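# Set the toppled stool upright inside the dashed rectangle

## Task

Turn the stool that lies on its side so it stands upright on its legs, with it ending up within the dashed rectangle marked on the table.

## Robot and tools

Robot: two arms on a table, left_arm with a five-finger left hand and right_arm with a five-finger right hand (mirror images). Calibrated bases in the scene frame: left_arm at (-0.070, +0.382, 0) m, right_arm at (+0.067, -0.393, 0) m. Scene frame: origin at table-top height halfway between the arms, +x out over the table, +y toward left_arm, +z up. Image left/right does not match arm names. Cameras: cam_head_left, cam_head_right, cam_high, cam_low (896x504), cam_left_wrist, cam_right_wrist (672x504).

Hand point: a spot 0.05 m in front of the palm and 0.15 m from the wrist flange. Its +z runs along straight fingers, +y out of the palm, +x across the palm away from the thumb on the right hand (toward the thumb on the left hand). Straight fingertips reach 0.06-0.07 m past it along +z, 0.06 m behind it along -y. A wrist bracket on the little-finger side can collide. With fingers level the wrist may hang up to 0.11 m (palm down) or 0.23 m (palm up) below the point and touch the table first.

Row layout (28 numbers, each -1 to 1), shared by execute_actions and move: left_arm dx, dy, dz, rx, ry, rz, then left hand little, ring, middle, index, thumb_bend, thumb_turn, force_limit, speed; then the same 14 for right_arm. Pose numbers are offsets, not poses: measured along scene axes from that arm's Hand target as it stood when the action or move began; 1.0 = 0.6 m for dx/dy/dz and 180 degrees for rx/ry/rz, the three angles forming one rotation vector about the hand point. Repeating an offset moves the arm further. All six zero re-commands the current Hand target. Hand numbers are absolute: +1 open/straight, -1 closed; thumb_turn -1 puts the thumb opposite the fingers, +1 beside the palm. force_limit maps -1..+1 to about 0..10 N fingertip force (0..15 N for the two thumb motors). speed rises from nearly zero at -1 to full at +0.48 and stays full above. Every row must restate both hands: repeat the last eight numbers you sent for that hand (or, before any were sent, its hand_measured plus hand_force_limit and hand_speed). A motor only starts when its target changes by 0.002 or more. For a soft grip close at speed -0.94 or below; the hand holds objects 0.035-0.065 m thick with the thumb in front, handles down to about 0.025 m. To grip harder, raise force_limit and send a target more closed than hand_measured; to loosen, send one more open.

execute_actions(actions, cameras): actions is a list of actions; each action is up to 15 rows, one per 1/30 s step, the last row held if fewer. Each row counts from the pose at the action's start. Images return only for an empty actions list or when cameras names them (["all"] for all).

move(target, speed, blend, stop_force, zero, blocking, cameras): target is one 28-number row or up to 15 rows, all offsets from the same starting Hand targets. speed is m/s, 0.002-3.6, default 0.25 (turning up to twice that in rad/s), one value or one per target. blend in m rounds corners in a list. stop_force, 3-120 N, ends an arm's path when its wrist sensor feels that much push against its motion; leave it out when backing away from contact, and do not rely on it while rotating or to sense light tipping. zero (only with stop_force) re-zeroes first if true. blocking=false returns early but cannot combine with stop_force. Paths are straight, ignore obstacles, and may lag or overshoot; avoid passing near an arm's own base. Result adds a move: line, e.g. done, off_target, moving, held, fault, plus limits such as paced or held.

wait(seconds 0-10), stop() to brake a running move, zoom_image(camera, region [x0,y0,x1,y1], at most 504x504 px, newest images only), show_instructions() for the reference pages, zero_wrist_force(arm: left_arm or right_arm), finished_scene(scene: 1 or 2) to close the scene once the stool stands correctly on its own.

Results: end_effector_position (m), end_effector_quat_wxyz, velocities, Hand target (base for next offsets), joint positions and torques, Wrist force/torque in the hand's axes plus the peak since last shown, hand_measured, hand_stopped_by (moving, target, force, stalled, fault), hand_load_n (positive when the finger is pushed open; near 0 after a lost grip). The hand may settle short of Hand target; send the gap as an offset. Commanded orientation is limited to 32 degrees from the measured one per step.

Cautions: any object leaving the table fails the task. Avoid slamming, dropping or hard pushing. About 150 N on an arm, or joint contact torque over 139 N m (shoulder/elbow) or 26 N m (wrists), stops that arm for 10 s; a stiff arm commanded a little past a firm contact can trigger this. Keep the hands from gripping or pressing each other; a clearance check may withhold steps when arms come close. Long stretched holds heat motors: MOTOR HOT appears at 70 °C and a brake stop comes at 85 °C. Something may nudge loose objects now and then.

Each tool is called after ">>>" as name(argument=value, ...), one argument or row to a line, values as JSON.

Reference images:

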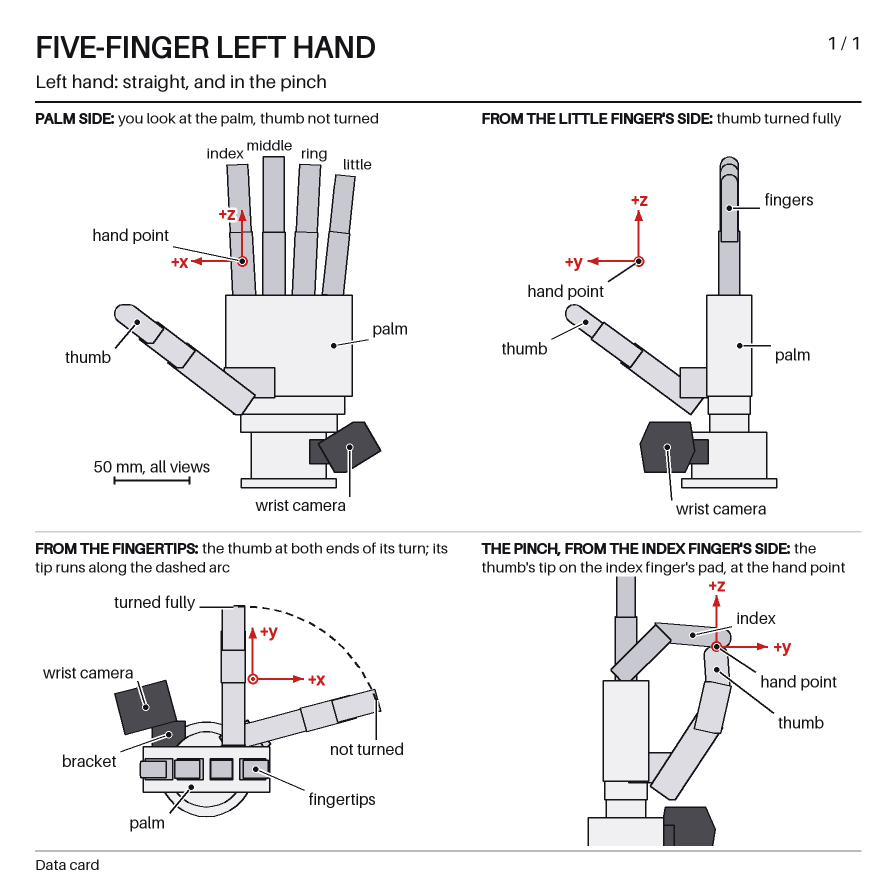

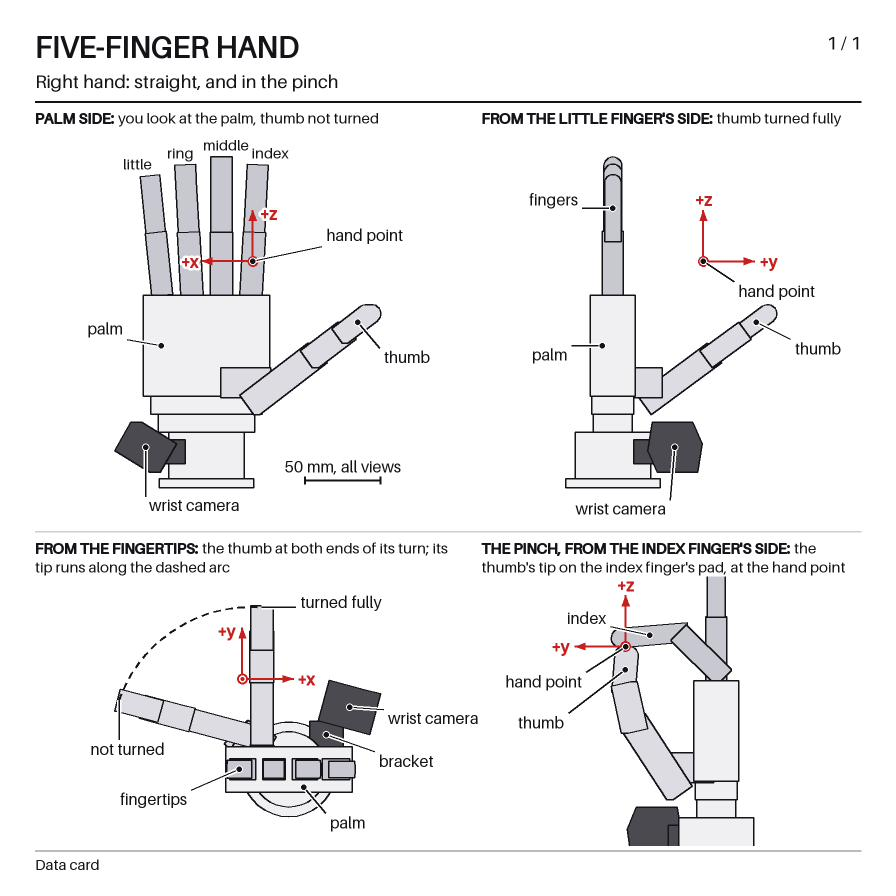

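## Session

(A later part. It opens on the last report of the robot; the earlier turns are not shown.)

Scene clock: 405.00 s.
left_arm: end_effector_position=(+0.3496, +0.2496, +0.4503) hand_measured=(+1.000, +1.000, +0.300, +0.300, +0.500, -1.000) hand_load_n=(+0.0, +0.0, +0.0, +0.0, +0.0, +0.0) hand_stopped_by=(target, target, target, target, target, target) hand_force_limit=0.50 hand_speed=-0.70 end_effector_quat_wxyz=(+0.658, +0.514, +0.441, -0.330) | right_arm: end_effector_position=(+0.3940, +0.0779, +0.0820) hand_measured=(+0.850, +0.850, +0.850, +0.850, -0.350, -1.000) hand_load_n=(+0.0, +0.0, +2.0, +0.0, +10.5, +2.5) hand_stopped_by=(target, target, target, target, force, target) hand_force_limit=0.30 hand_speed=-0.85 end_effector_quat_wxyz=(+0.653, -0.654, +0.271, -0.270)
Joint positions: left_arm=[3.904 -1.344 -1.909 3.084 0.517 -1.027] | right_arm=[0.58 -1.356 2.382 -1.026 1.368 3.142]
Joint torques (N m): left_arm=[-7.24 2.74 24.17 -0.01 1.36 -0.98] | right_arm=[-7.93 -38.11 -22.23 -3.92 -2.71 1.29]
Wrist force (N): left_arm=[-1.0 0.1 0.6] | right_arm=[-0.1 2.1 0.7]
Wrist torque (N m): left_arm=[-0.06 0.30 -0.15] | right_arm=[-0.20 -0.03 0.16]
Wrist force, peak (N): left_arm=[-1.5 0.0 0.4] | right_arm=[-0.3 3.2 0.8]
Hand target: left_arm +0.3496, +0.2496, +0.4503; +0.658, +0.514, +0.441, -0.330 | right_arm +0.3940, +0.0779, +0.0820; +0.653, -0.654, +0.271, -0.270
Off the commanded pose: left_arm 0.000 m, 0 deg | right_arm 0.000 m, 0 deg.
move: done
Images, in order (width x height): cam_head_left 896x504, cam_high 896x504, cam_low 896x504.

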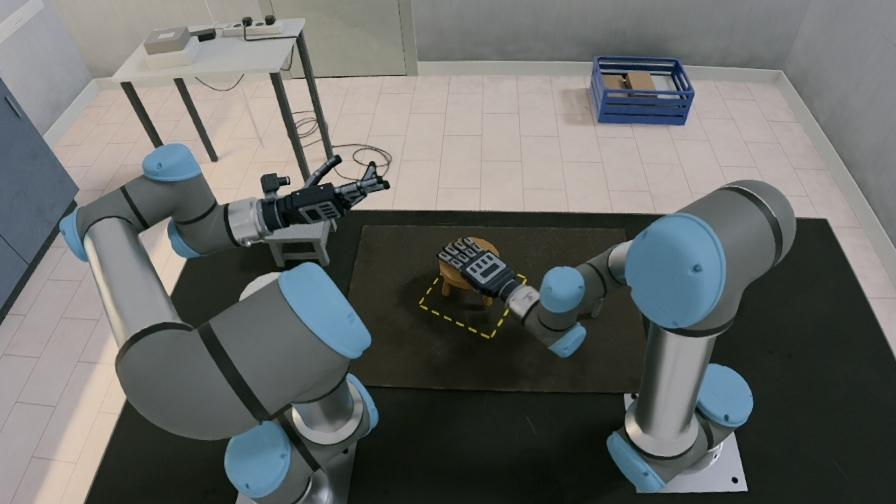

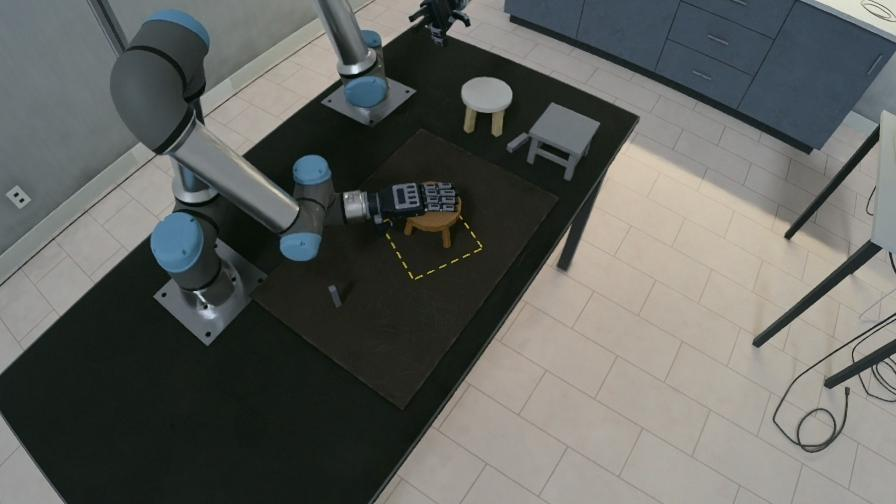

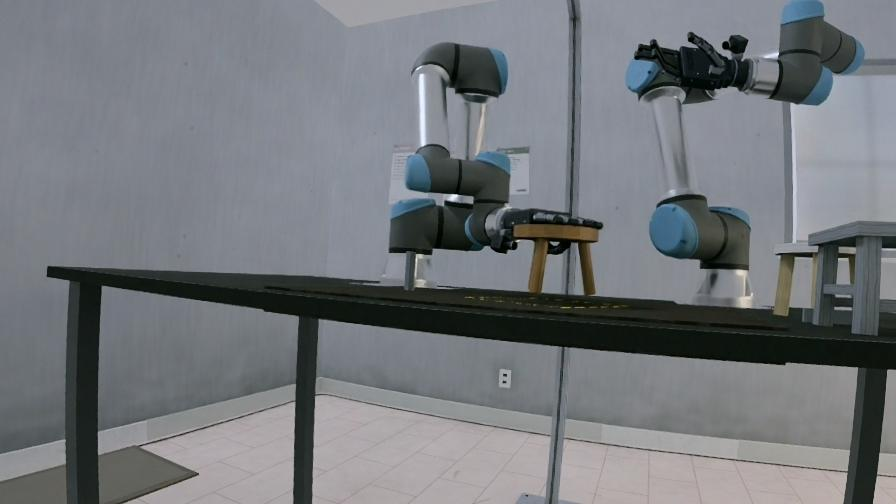

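>>> move(
  target=[0,0,0,0,0,0,1,1,0.3,0.3,0.5,-1,0.5,-0.7,-0.006,-0.003,-0.06,0,0,0,0.85,0.85,0.85,0.85,-0.8,-1,0.3,-0.85],
  speed=0.025,
  stop_force=3,
  cameras=["cam_head_left","cam_high","cam_low"],
)

>>> zoom_image(
  camera="cam_low",
  region=[480, 170, 660, 330],
)

>>> zoom_image(
  camera="cam_high",
  region=[370, 150, 500, 290],
)

Scene clock: 415.63 s.
left_arm: end_effector_position=(+0.3496, +0.2496, +0.4503) hand_measured=(+1.000, +1.000, +0.300, +0.300, +0.500, -1.000) hand_load_n=(+0.0, +0.0, +0.0, +0.0, +0.0, +0.0) hand_stopped_by=(target, target, target, target, target, target) hand_force_limit=0.50 hand_speed=-0.70 end_effector_quat_wxyz=(+0.658, +0.514, +0.441, -0.330) | right_arm: end_effector_position=(+0.3926, +0.0772, +0.0679) hand_measured=(+0.850, +0.850, +0.850, +0.850, -0.350, -1.000) hand_load_n=(+0.0, -0.5, +3.0, +0.0, +9.5, +2.5) hand_stopped_by=(target, target, target, target, force, target) hand_force_limit=0.30 hand_speed=-0.85 end_effector_quat_wxyz=(+0.653, -0.654, +0.271, -0.270)
Joint positions: left_arm=[3.904 -1.344 -1.909 3.084 0.517 -1.027] | right_arm=[0.58 -1.316 2.395 -1.078 1.368 3.142]
Joint torques (N m): left_arm=[-6.12 2.79 23.9 -0.21 1.23 -0.79] | right_arm=[-9.65 -29.92 -20.78 -3.32 2.83 -0.01]
Wrist force (N): left_arm=[-0.9 0.1 0.3] | right_arm=[-1.8 -0.8 0.2]
Wrist torque (N m): left_arm=[-0.05 0.26 -0.14] | right_arm=[-0.22 0.02 -0.06]
Wrist force, peak (N): left_arm=[-1.3 0.0 0.5] | right_arm=[-8.7 -14.8 -9.5]
Hand target: left_arm +0.3496, +0.2496, +0.4503; +0.658, +0.514, +0.441, -0.330 | right_arm +0.3926, +0.0772, +0.0679; +0.653, -0.654, +0.271, -0.270 (not the last commanded pose)
Off the commanded pose: left_arm 0.000 m, 0 deg | right_arm 0.022 m, 0 deg.
move: contact (right_arm)
Images, in order (width x height): cam_head_left 896x504, cam_high 896x504, cam_low 896x504.

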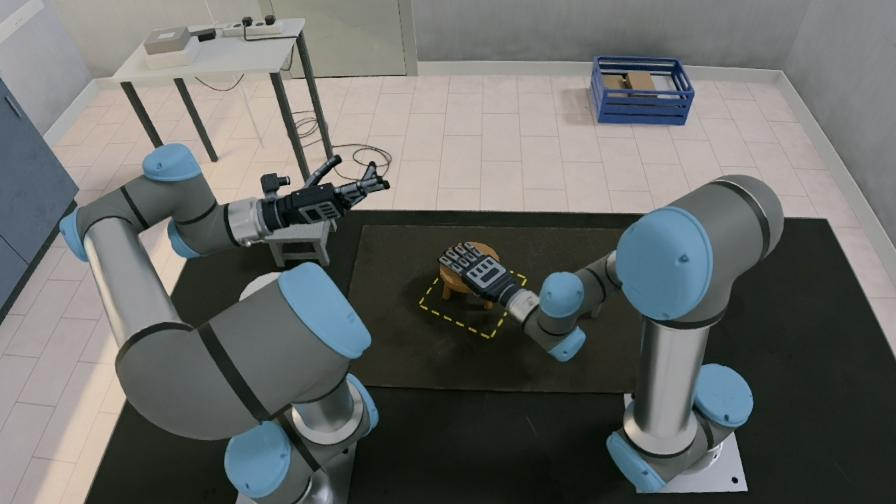

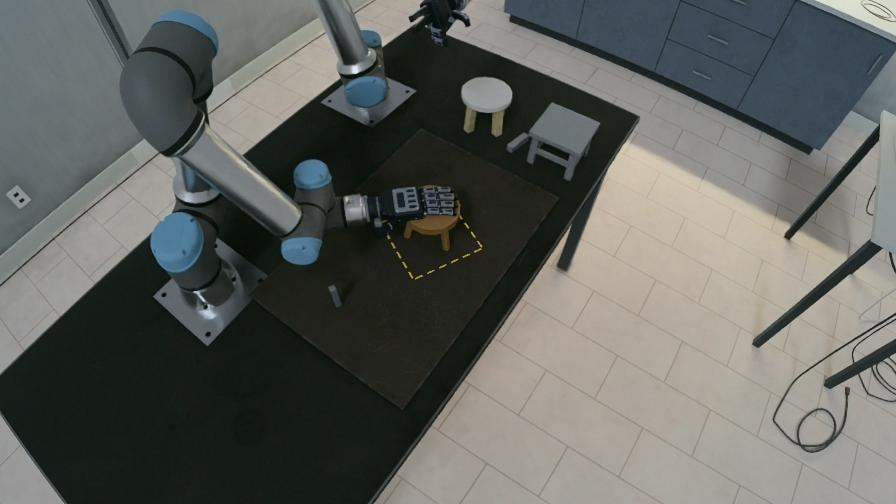

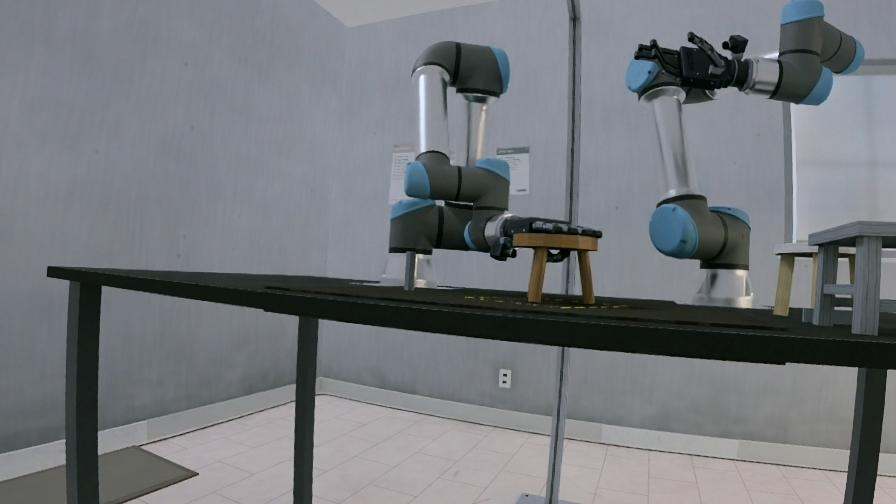

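Scaled by 2.800 from the camera's 896x504 image, which has a finer 1280x720 frame.

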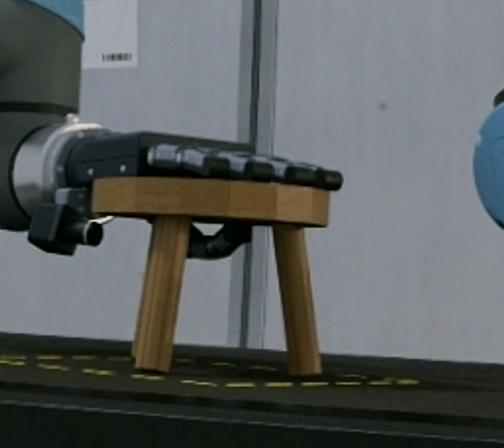

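Scaled by 3.600 from the camera's 896x504 image, which has a finer 1280x720 frame.

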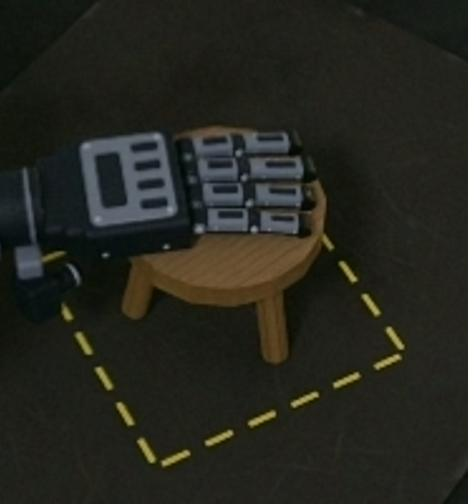

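>>> move(
  target=[0,0,0,0,0,0,1,1,0.3,0.3,0.5,-1,0.5,-0.7,0,0,0,0,0,0,0.85,0.85,0.85,0.85,0.3,-1,0.3,-0.8],
  speed=0.03,
)

>>> move(
  target=[0,0,0,0,0,0,1,1,0.3,0.3,0.5,-1,0.5,-0.7,0,0,0,0,0,0,1,1,1,1,1,-1,0.3,-0.6],
  speed=0.03,
)

>>> move(
  target=[0,0,0,0,0,0,1,1,0.3,0.3,0.5,-1,0.5,-0.7,0,0,0.015,0,0,0,1,1,1,1,1,-1,0.3,-0.6],
  speed=0.03,
  cameras=["cam_head_left","cam_low"],
)

>>> zoom_image(
  camera="cam_low",
  region=[480, 170, 660, 330],
)

Scene clock: 424.53 s.
left_arm: end_effector_position=(+0.3496, +0.2496, +0.4503) hand_measured=(+1.000, +1.000, +0.300, +0.300, +0.500, -1.000) hand_load_n=(+0.0, +0.0, +0.0, +0.0, +0.0, +0.0) hand_stopped_by=(target, target, target, target, target, target) hand_force_limit=0.50 hand_speed=-0.70 end_effector_quat_wxyz=(+0.658, +0.514, +0.441, -0.330) | right_arm: end_effector_position=(+0.3926, +0.0772, +0.0679) hand_measured=(+0.850, +0.850, +0.850, +0.850, +0.300, -1.000) hand_load_n=(+0.0, +0.0, +0.0, +0.0, +0.0, +0.0) hand_stopped_by=(target, target, target, target, target, target) hand_force_limit=0.30 hand_speed=-0.80 end_effector_quat_wxyz=(+0.653, -0.654, +0.271, -0.270)
Joint positions: left_arm=[3.904 -1.344 -1.909 3.084 0.517 -1.027] | right_arm=[0.58 -1.316 2.395 -1.078 1.368 3.142]
Joint torques (N m): left_arm=[-6.25 3.65 23.47 -0.32 1.11 -0.67] | right_arm=[-2.94 -33.71 -13.09 -0.46 -0.12 0.09]
Wrist force (N): left_arm=[-1.0 0.1 0.5] | right_arm=[-0.6 -0.9 -0.1]
Wrist torque (N m): left_arm=[-0.06 0.29 -0.15] | right_arm=[-0.14 0.05 -0.04]
Wrist force, peak (N): left_arm=[-1.3 0.2 0.3] | right_arm=[-2.7 -2.1 0.3]
Hand target: left_arm +0.3496, +0.2496, +0.4503; +0.658, +0.514, +0.441, -0.330 | right_arm +0.3926, +0.0772, +0.0679; +0.653, -0.654, +0.271, -0.270
Off the commanded pose: left_arm 0.000 m, 0 deg | right_arm 0.000 m, 0 deg.
move: done

Scene clock: 426.03 s.
left_arm: end_effector_position=(+0.3496, +0.2496, +0.4503) hand_measured=(+1.000, +1.000, +0.300, +0.300, +0.500, -1.000) hand_load_n=(+0.0, +0.0, +0.0, +0.0, +0.0, +0.5) hand_stopped_by=(target, target, target, target, target, target) hand_force_limit=0.50 hand_speed=-0.70 end_effector_quat_wxyz=(+0.658, +0.514, +0.441, -0.330) | right_arm: end_effector_position=(+0.3926, +0.0772, +0.0679) hand_measured=(+1.000, +1.000, +1.000, +1.000, +1.000, -1.000) hand_load_n=(+0.0, +0.0, +0.0, +0.0, +0.0, +0.0) hand_stopped_by=(target, target, target, target, target, target) hand_force_limit=0.30 hand_speed=-0.60 end_effector_quat_wxyz=(+0.653, -0.654, +0.271, -0.270)
Joint positions: left_arm=[3.904 -1.344 -1.909 3.084 0.517 -1.027] | right_arm=[0.58 -1.316 2.395 -1.078 1.368 3.142]
Joint torques (N m): left_arm=[-4.74 2.62 23.51 -0.18 1.29 -0.85] | right_arm=[0.73 -34.81 -9.05 -2.07 -0.96 0.14]
Wrist force (N): left_arm=[-1.3 0.3 0.2] | right_arm=[-0.2 -0.7 0.7]
Wrist torque (N m): left_arm=[-0.01 0.32 -0.17] | right_arm=[-0.24 -0.02 -0.01]
Wrist force, peak (N): left_arm=[-1.4 0.2 0.4] | right_arm=[-0.4 -1.4 0.5]
Hand target: left_arm +0.3496, +0.2496, +0.4503; +0.658, +0.514, +0.441, -0.330 | right_arm +0.3926, +0.0772, +0.0679; +0.653, -0.654, +0.271, -0.270
Off the commanded pose: left_arm 0.000 m, 0 deg | right_arm 0.000 m, 0 deg.
move: done

Scene clock: 426.77 s.
left_arm: end_effector_position=(+0.3496, +0.2496, +0.4503) hand_measured=(+1.000, +1.000, +0.300, +0.300, +0.500, -1.000) hand_load_n=(+0.0, +0.0, +0.0, -0.5, +0.0, +0.5) hand_stopped_by=(target, target, target, target, target, target) hand_force_limit=0.50 hand_speed=-0.70 end_effector_quat_wxyz=(+0.658, +0.514, +0.441, -0.330) | right_arm: end_effector_position=(+0.3926, +0.0772, +0.0771) hand_measured=(+1.000, +1.000, +1.000, +1.000, +1.000, -1.000) hand_load_n=(+0.0, +0.0, +0.0, +0.0, +0.0, +0.5) hand_stopped_by=(target, target, target, target, target, target) hand_force_limit=0.30 hand_speed=-0.60 end_effector_quat_wxyz=(+0.653, -0.654, +0.271, -0.270) end_effector_velocity=(+0.001, +0.000, +0.000) end_effector_angular_velocity=(+0.002, -0.003, -0.001)
Joint positions: left_arm=[3.904 -1.344 -1.909 3.084 0.517 -1.027] | right_arm=[0.58 -1.344 2.389 -1.045 1.368 3.142]
Joint velocities: left_arm=[within noise] | right_arm=[0 0.002 0 -0.006 0.001 0]
Joint torques (N m): left_arm=[-5.3 4.44 23.24 -0.49 1.26 -0.55] | right_arm=[3.25 -7.8 -14.32 -3.36 -1.28 0.76]
Wrist force (N): left_arm=[-1.1 0.4 0.3] | right_arm=[-0.3 -1.0 0.7]
Wrist torque (N m): left_arm=[-0.01 0.30 -0.16] | right_arm=[-0.27 0.01 0.00]
Wrist force, peak (N): left_arm=[-1.2 0.3 0.6] | right_arm=[-0.3 -0.7 1.3]
Hand target: left_arm +0.3496, +0.2496, +0.4503; +0.658, +0.514, +0.441, -0.330 | right_arm +0.3926, +0.0772, +0.0769; +0.653, -0.654, +0.271, -0.270
Off the commanded pose: left_arm 0.000 m, 0 deg | right_arm 0.000 m, 0 deg.
move: done
Images, in order (width x height): cam_head_left 896x504, cam_low 896x504.

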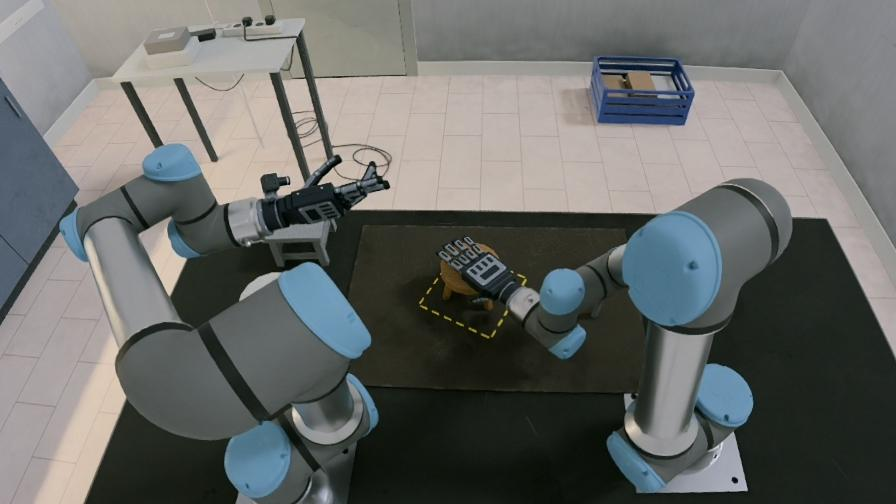

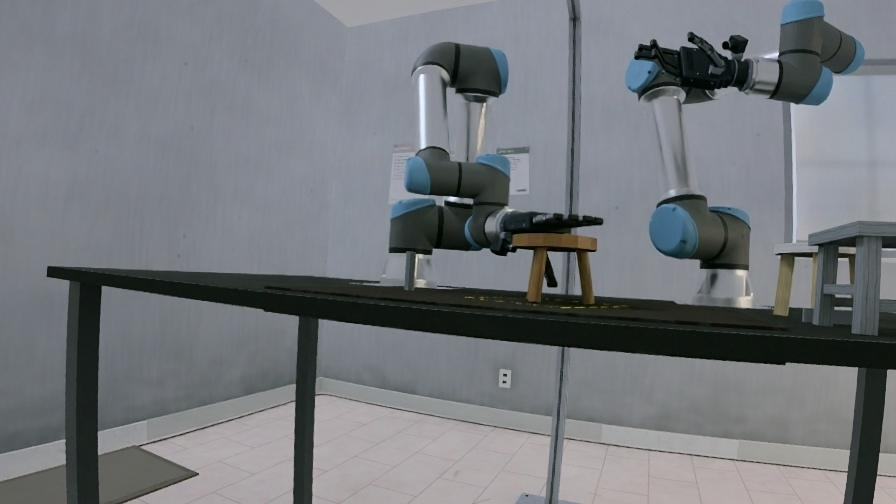

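Scaled by 2.800 from the camera's 896x504 image, which has a finer 1280x720 frame.

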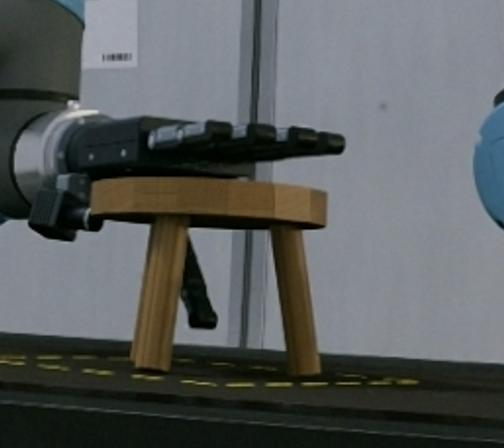

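>>> move(
  target=[0,0,0,0,0,0,1,1,0.3,0.3,0.5,-1,0.5,-0.7,-0.0354,-0.0354,0,0,0,0,1,1,1,1,1,-1,0.3,-0.6],
  speed=0.05,
  stop_force=4,
)

>>> move(
  target=[0,0,0,0,0,0,1,1,0.3,0.3,0.5,-1,0.5,-0.7,0,0,0,0,0,0,1,1,1,1,1,1,0.3,-0.2],
  speed=0.05,
)

>>> move(
  target=[0,0,0,0,0,0,1,1,0.3,0.3,0.5,-1,0.5,-0.7,0,0,0.15,0,0,0,1,1,1,1,1,1,0.3,-0.2],
  speed=0.08,
  cameras=["cam_head_left","cam_high","cam_low"],
)

>>> zoom_image(
  camera="cam_high",
  region=[370, 150, 500, 290],
)

Scene clock: 431.83 s.
left_arm: end_effector_position=(+0.3496, +0.2496, +0.4503) hand_measured=(+1.000, +1.000, +0.300, +0.300, +0.500, -1.000) hand_load_n=(+0.0, +0.0, +0.0, +0.0, +0.0, +0.5) hand_stopped_by=(target, target, target, target, target, target) hand_force_limit=0.50 hand_speed=-0.70 end_effector_quat_wxyz=(+0.658, +0.514, +0.441, -0.330) | right_arm: end_effector_position=(+0.3713, +0.0560, +0.0769) hand_measured=(+1.000, +1.000, +1.000, +1.000, +1.000, -1.000) hand_load_n=(+0.0, +0.0, +0.0, +0.0, +0.0, +0.0) hand_stopped_by=(target, target, target, target, target, target) hand_force_limit=0.30 hand_speed=-0.60 end_effector_quat_wxyz=(+0.653, -0.654, +0.271, -0.270)
Joint positions: left_arm=[3.904 -1.344 -1.909 3.084 0.517 -1.027] | right_arm=[0.557 -1.4 2.472 -1.07 1.345 3.142]
Joint torques (N m): left_arm=[-5.55 4.37 23.63 -0.42 1.04 -0.46] | right_arm=[9.72 -5.83 -20.57 -0.46 2.79 -1.45]
Wrist force (N): left_arm=[-1.0 0.2 0.3] | right_arm=[-0.3 -1.3 1.1]
Wrist torque (N m): left_arm=[-0.04 0.28 -0.15] | right_arm=[-0.40 0.04 0.01]
Wrist force, peak (N): left_arm=[-1.3 0.3 0.6] | right_arm=[-0.4 -1.7 1.0]
Hand target: left_arm +0.3496, +0.2496, +0.4503; +0.658, +0.514, +0.441, -0.330 | right_arm +0.3713, +0.0560, +0.0769; +0.653, -0.654, +0.271, -0.270
Off the commanded pose: left_arm 0.000 m, 0 deg | right_arm 0.000 m, 0 deg.
move: done

Scene clock: 433.40 s.
left_arm: end_effector_position=(+0.3496, +0.2496, +0.4503) hand_measured=(+1.000, +1.000, +0.300, +0.300, +0.500, -1.000) hand_load_n=(+0.0, +0.0, +0.0, +0.0, +0.0, +0.5) hand_stopped_by=(target, target, target, target, target, target) hand_force_limit=0.50 hand_speed=-0.70 end_effector_quat_wxyz=(+0.658, +0.514, +0.441, -0.330) | right_arm: end_effector_position=(+0.3713, +0.0560, +0.0769) hand_measured=(+1.000, +1.000, +1.000, +1.000, +1.000, +1.000) hand_load_n=(-0.5, +0.0, -0.5, +0.0, +0.0, -0.5) hand_stopped_by=(target, target, target, target, target, target) hand_force_limit=0.30 hand_speed=-0.20 end_effector_quat_wxyz=(+0.653, -0.654, +0.271, -0.270)
Joint positions: left_arm=[3.904 -1.344 -1.909 3.084 0.517 -1.027] | right_arm=[0.557 -1.4 2.472 -1.07 1.345 3.142]
Joint torques (N m): left_arm=[-4.23 3.44 23.95 -0.59 1.01 -0.68] | right_arm=[9.48 -5.94 -19.81 -0.58 1.66 -1.13]
Wrist force (N): left_arm=[-0.9 0.2 0.3] | right_arm=[-0.4 -1.1 0.9]
Wrist torque (N m): left_arm=[-0.04 0.26 -0.14] | right_arm=[-0.36 0.05 -0.01]
Wrist force, peak (N): left_arm=[-1.3 0.2 0.3] | right_arm=[-0.3 -1.8 0.9]
Hand target: left_arm +0.3496, +0.2496, +0.4503; +0.658, +0.514, +0.441, -0.330 | right_arm +0.3713, +0.0560, +0.0769; +0.653, -0.654, +0.271, -0.270
Off the commanded pose: left_arm 0.000 m, 0 deg | right_arm 0.000 m, 0 deg.
move: done

Scene clock: 434.97 s.
left_arm: end_effector_position=(+0.3496, +0.2496, +0.4503) hand_measured=(+1.000, +1.000, +0.300, +0.300, +0.500, -1.000) hand_load_n=(-0.5, +0.0, +0.0, +0.0, +0.0, +0.0) hand_stopped_by=(target, target, target, target, target, target) hand_force_limit=0.50 hand_speed=-0.70 end_effector_quat_wxyz=(+0.658, +0.514, +0.441, -0.330) | right_arm: end_effector_position=(+0.3714, +0.0560, +0.1670) hand_measured=(+1.000, +1.000, +1.000, +1.000, +1.000, +1.000) hand_load_n=(+0.0, +0.0, +0.0, +0.0, +0.0, -0.5) hand_stopped_by=(target, target, target, target, target, target) hand_force_limit=0.30 hand_speed=-0.20 end_effector_quat_wxyz=(+0.653, -0.653, +0.271, -0.271)
Joint positions: left_arm=[3.904 -1.344 -1.909 3.084 0.517 -1.027] | right_arm=[0.557 -1.652 2.374 -0.72 1.345 3.142]
Joint torques (N m): left_arm=[-4.74 4.66 23.56 -0.59 0.78 -0.37] | right_arm=[-8.2 -2.46 -10.23 -1 -1.26 -1.48]
Wrist force (N): left_arm=[-1.0 0.3 0.5] | right_arm=[-0.4 -0.8 0.8]
Wrist torque (N m): left_arm=[-0.04 0.30 -0.15] | right_arm=[-0.23 0.03 0.00]
Wrist force, peak (N): left_arm=[-1.2 0.2 0.4] | right_arm=[0.0 -1.6 1.4]
Hand target: left_arm +0.3496, +0.2496, +0.4503; +0.658, +0.514, +0.441, -0.330 | right_arm +0.3713, +0.0560, +0.1669; +0.653, -0.654, +0.271, -0.270
Off the commanded pose: left_arm 0.000 m, 0 deg | right_arm 0.000 m, 0 deg.
move: done
Images, in order (width x height): cam_head_left 896x504, cam_high 896x504, cam_low 896x504.

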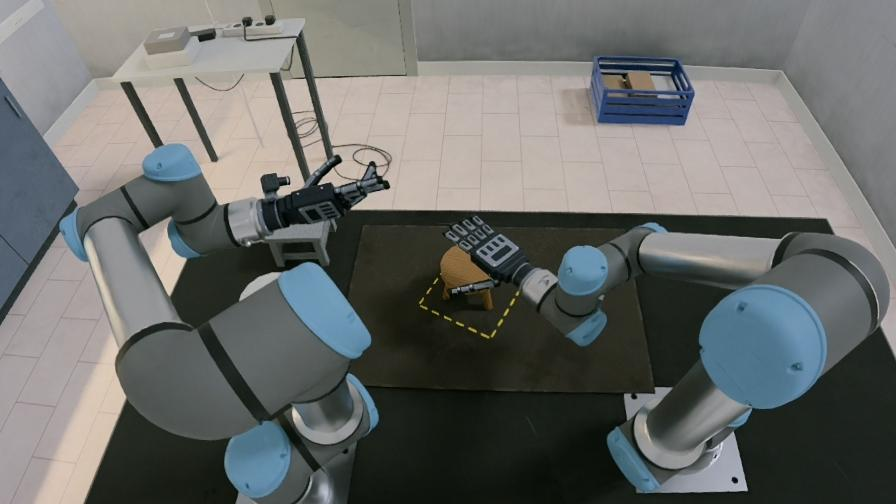

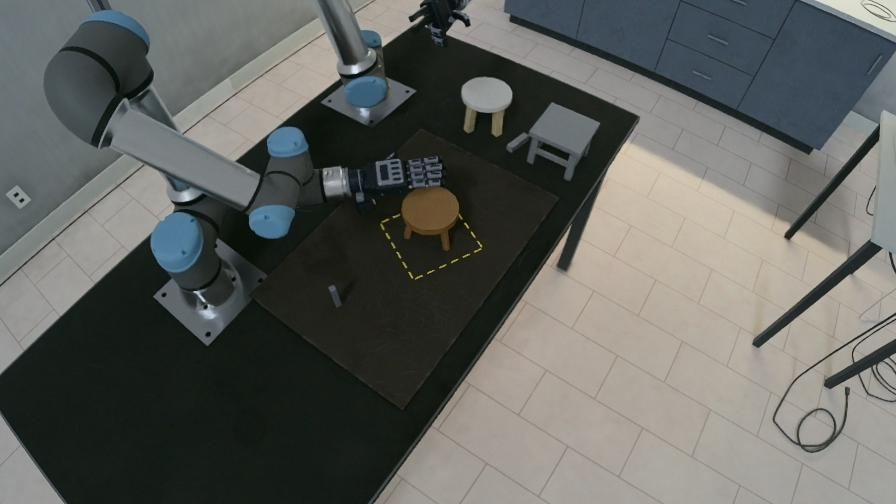

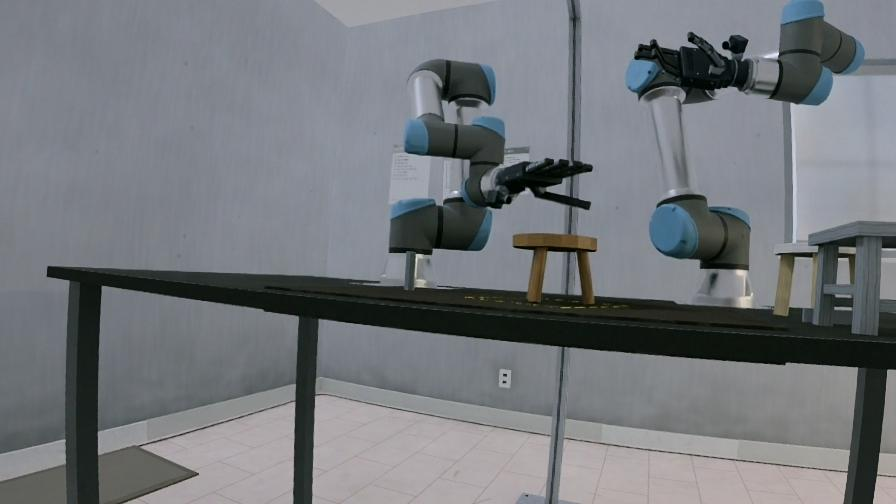

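Scaled by 3.600 from the camera's 896x504 image, which has a finer 1280x720 frame.

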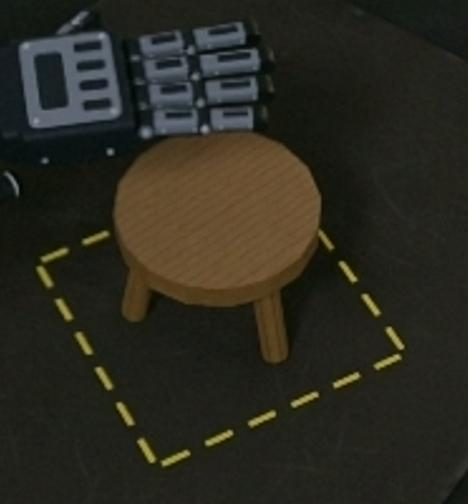

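>>> finished_scene(
  scene=2,
)

The scene is finished: the task was done.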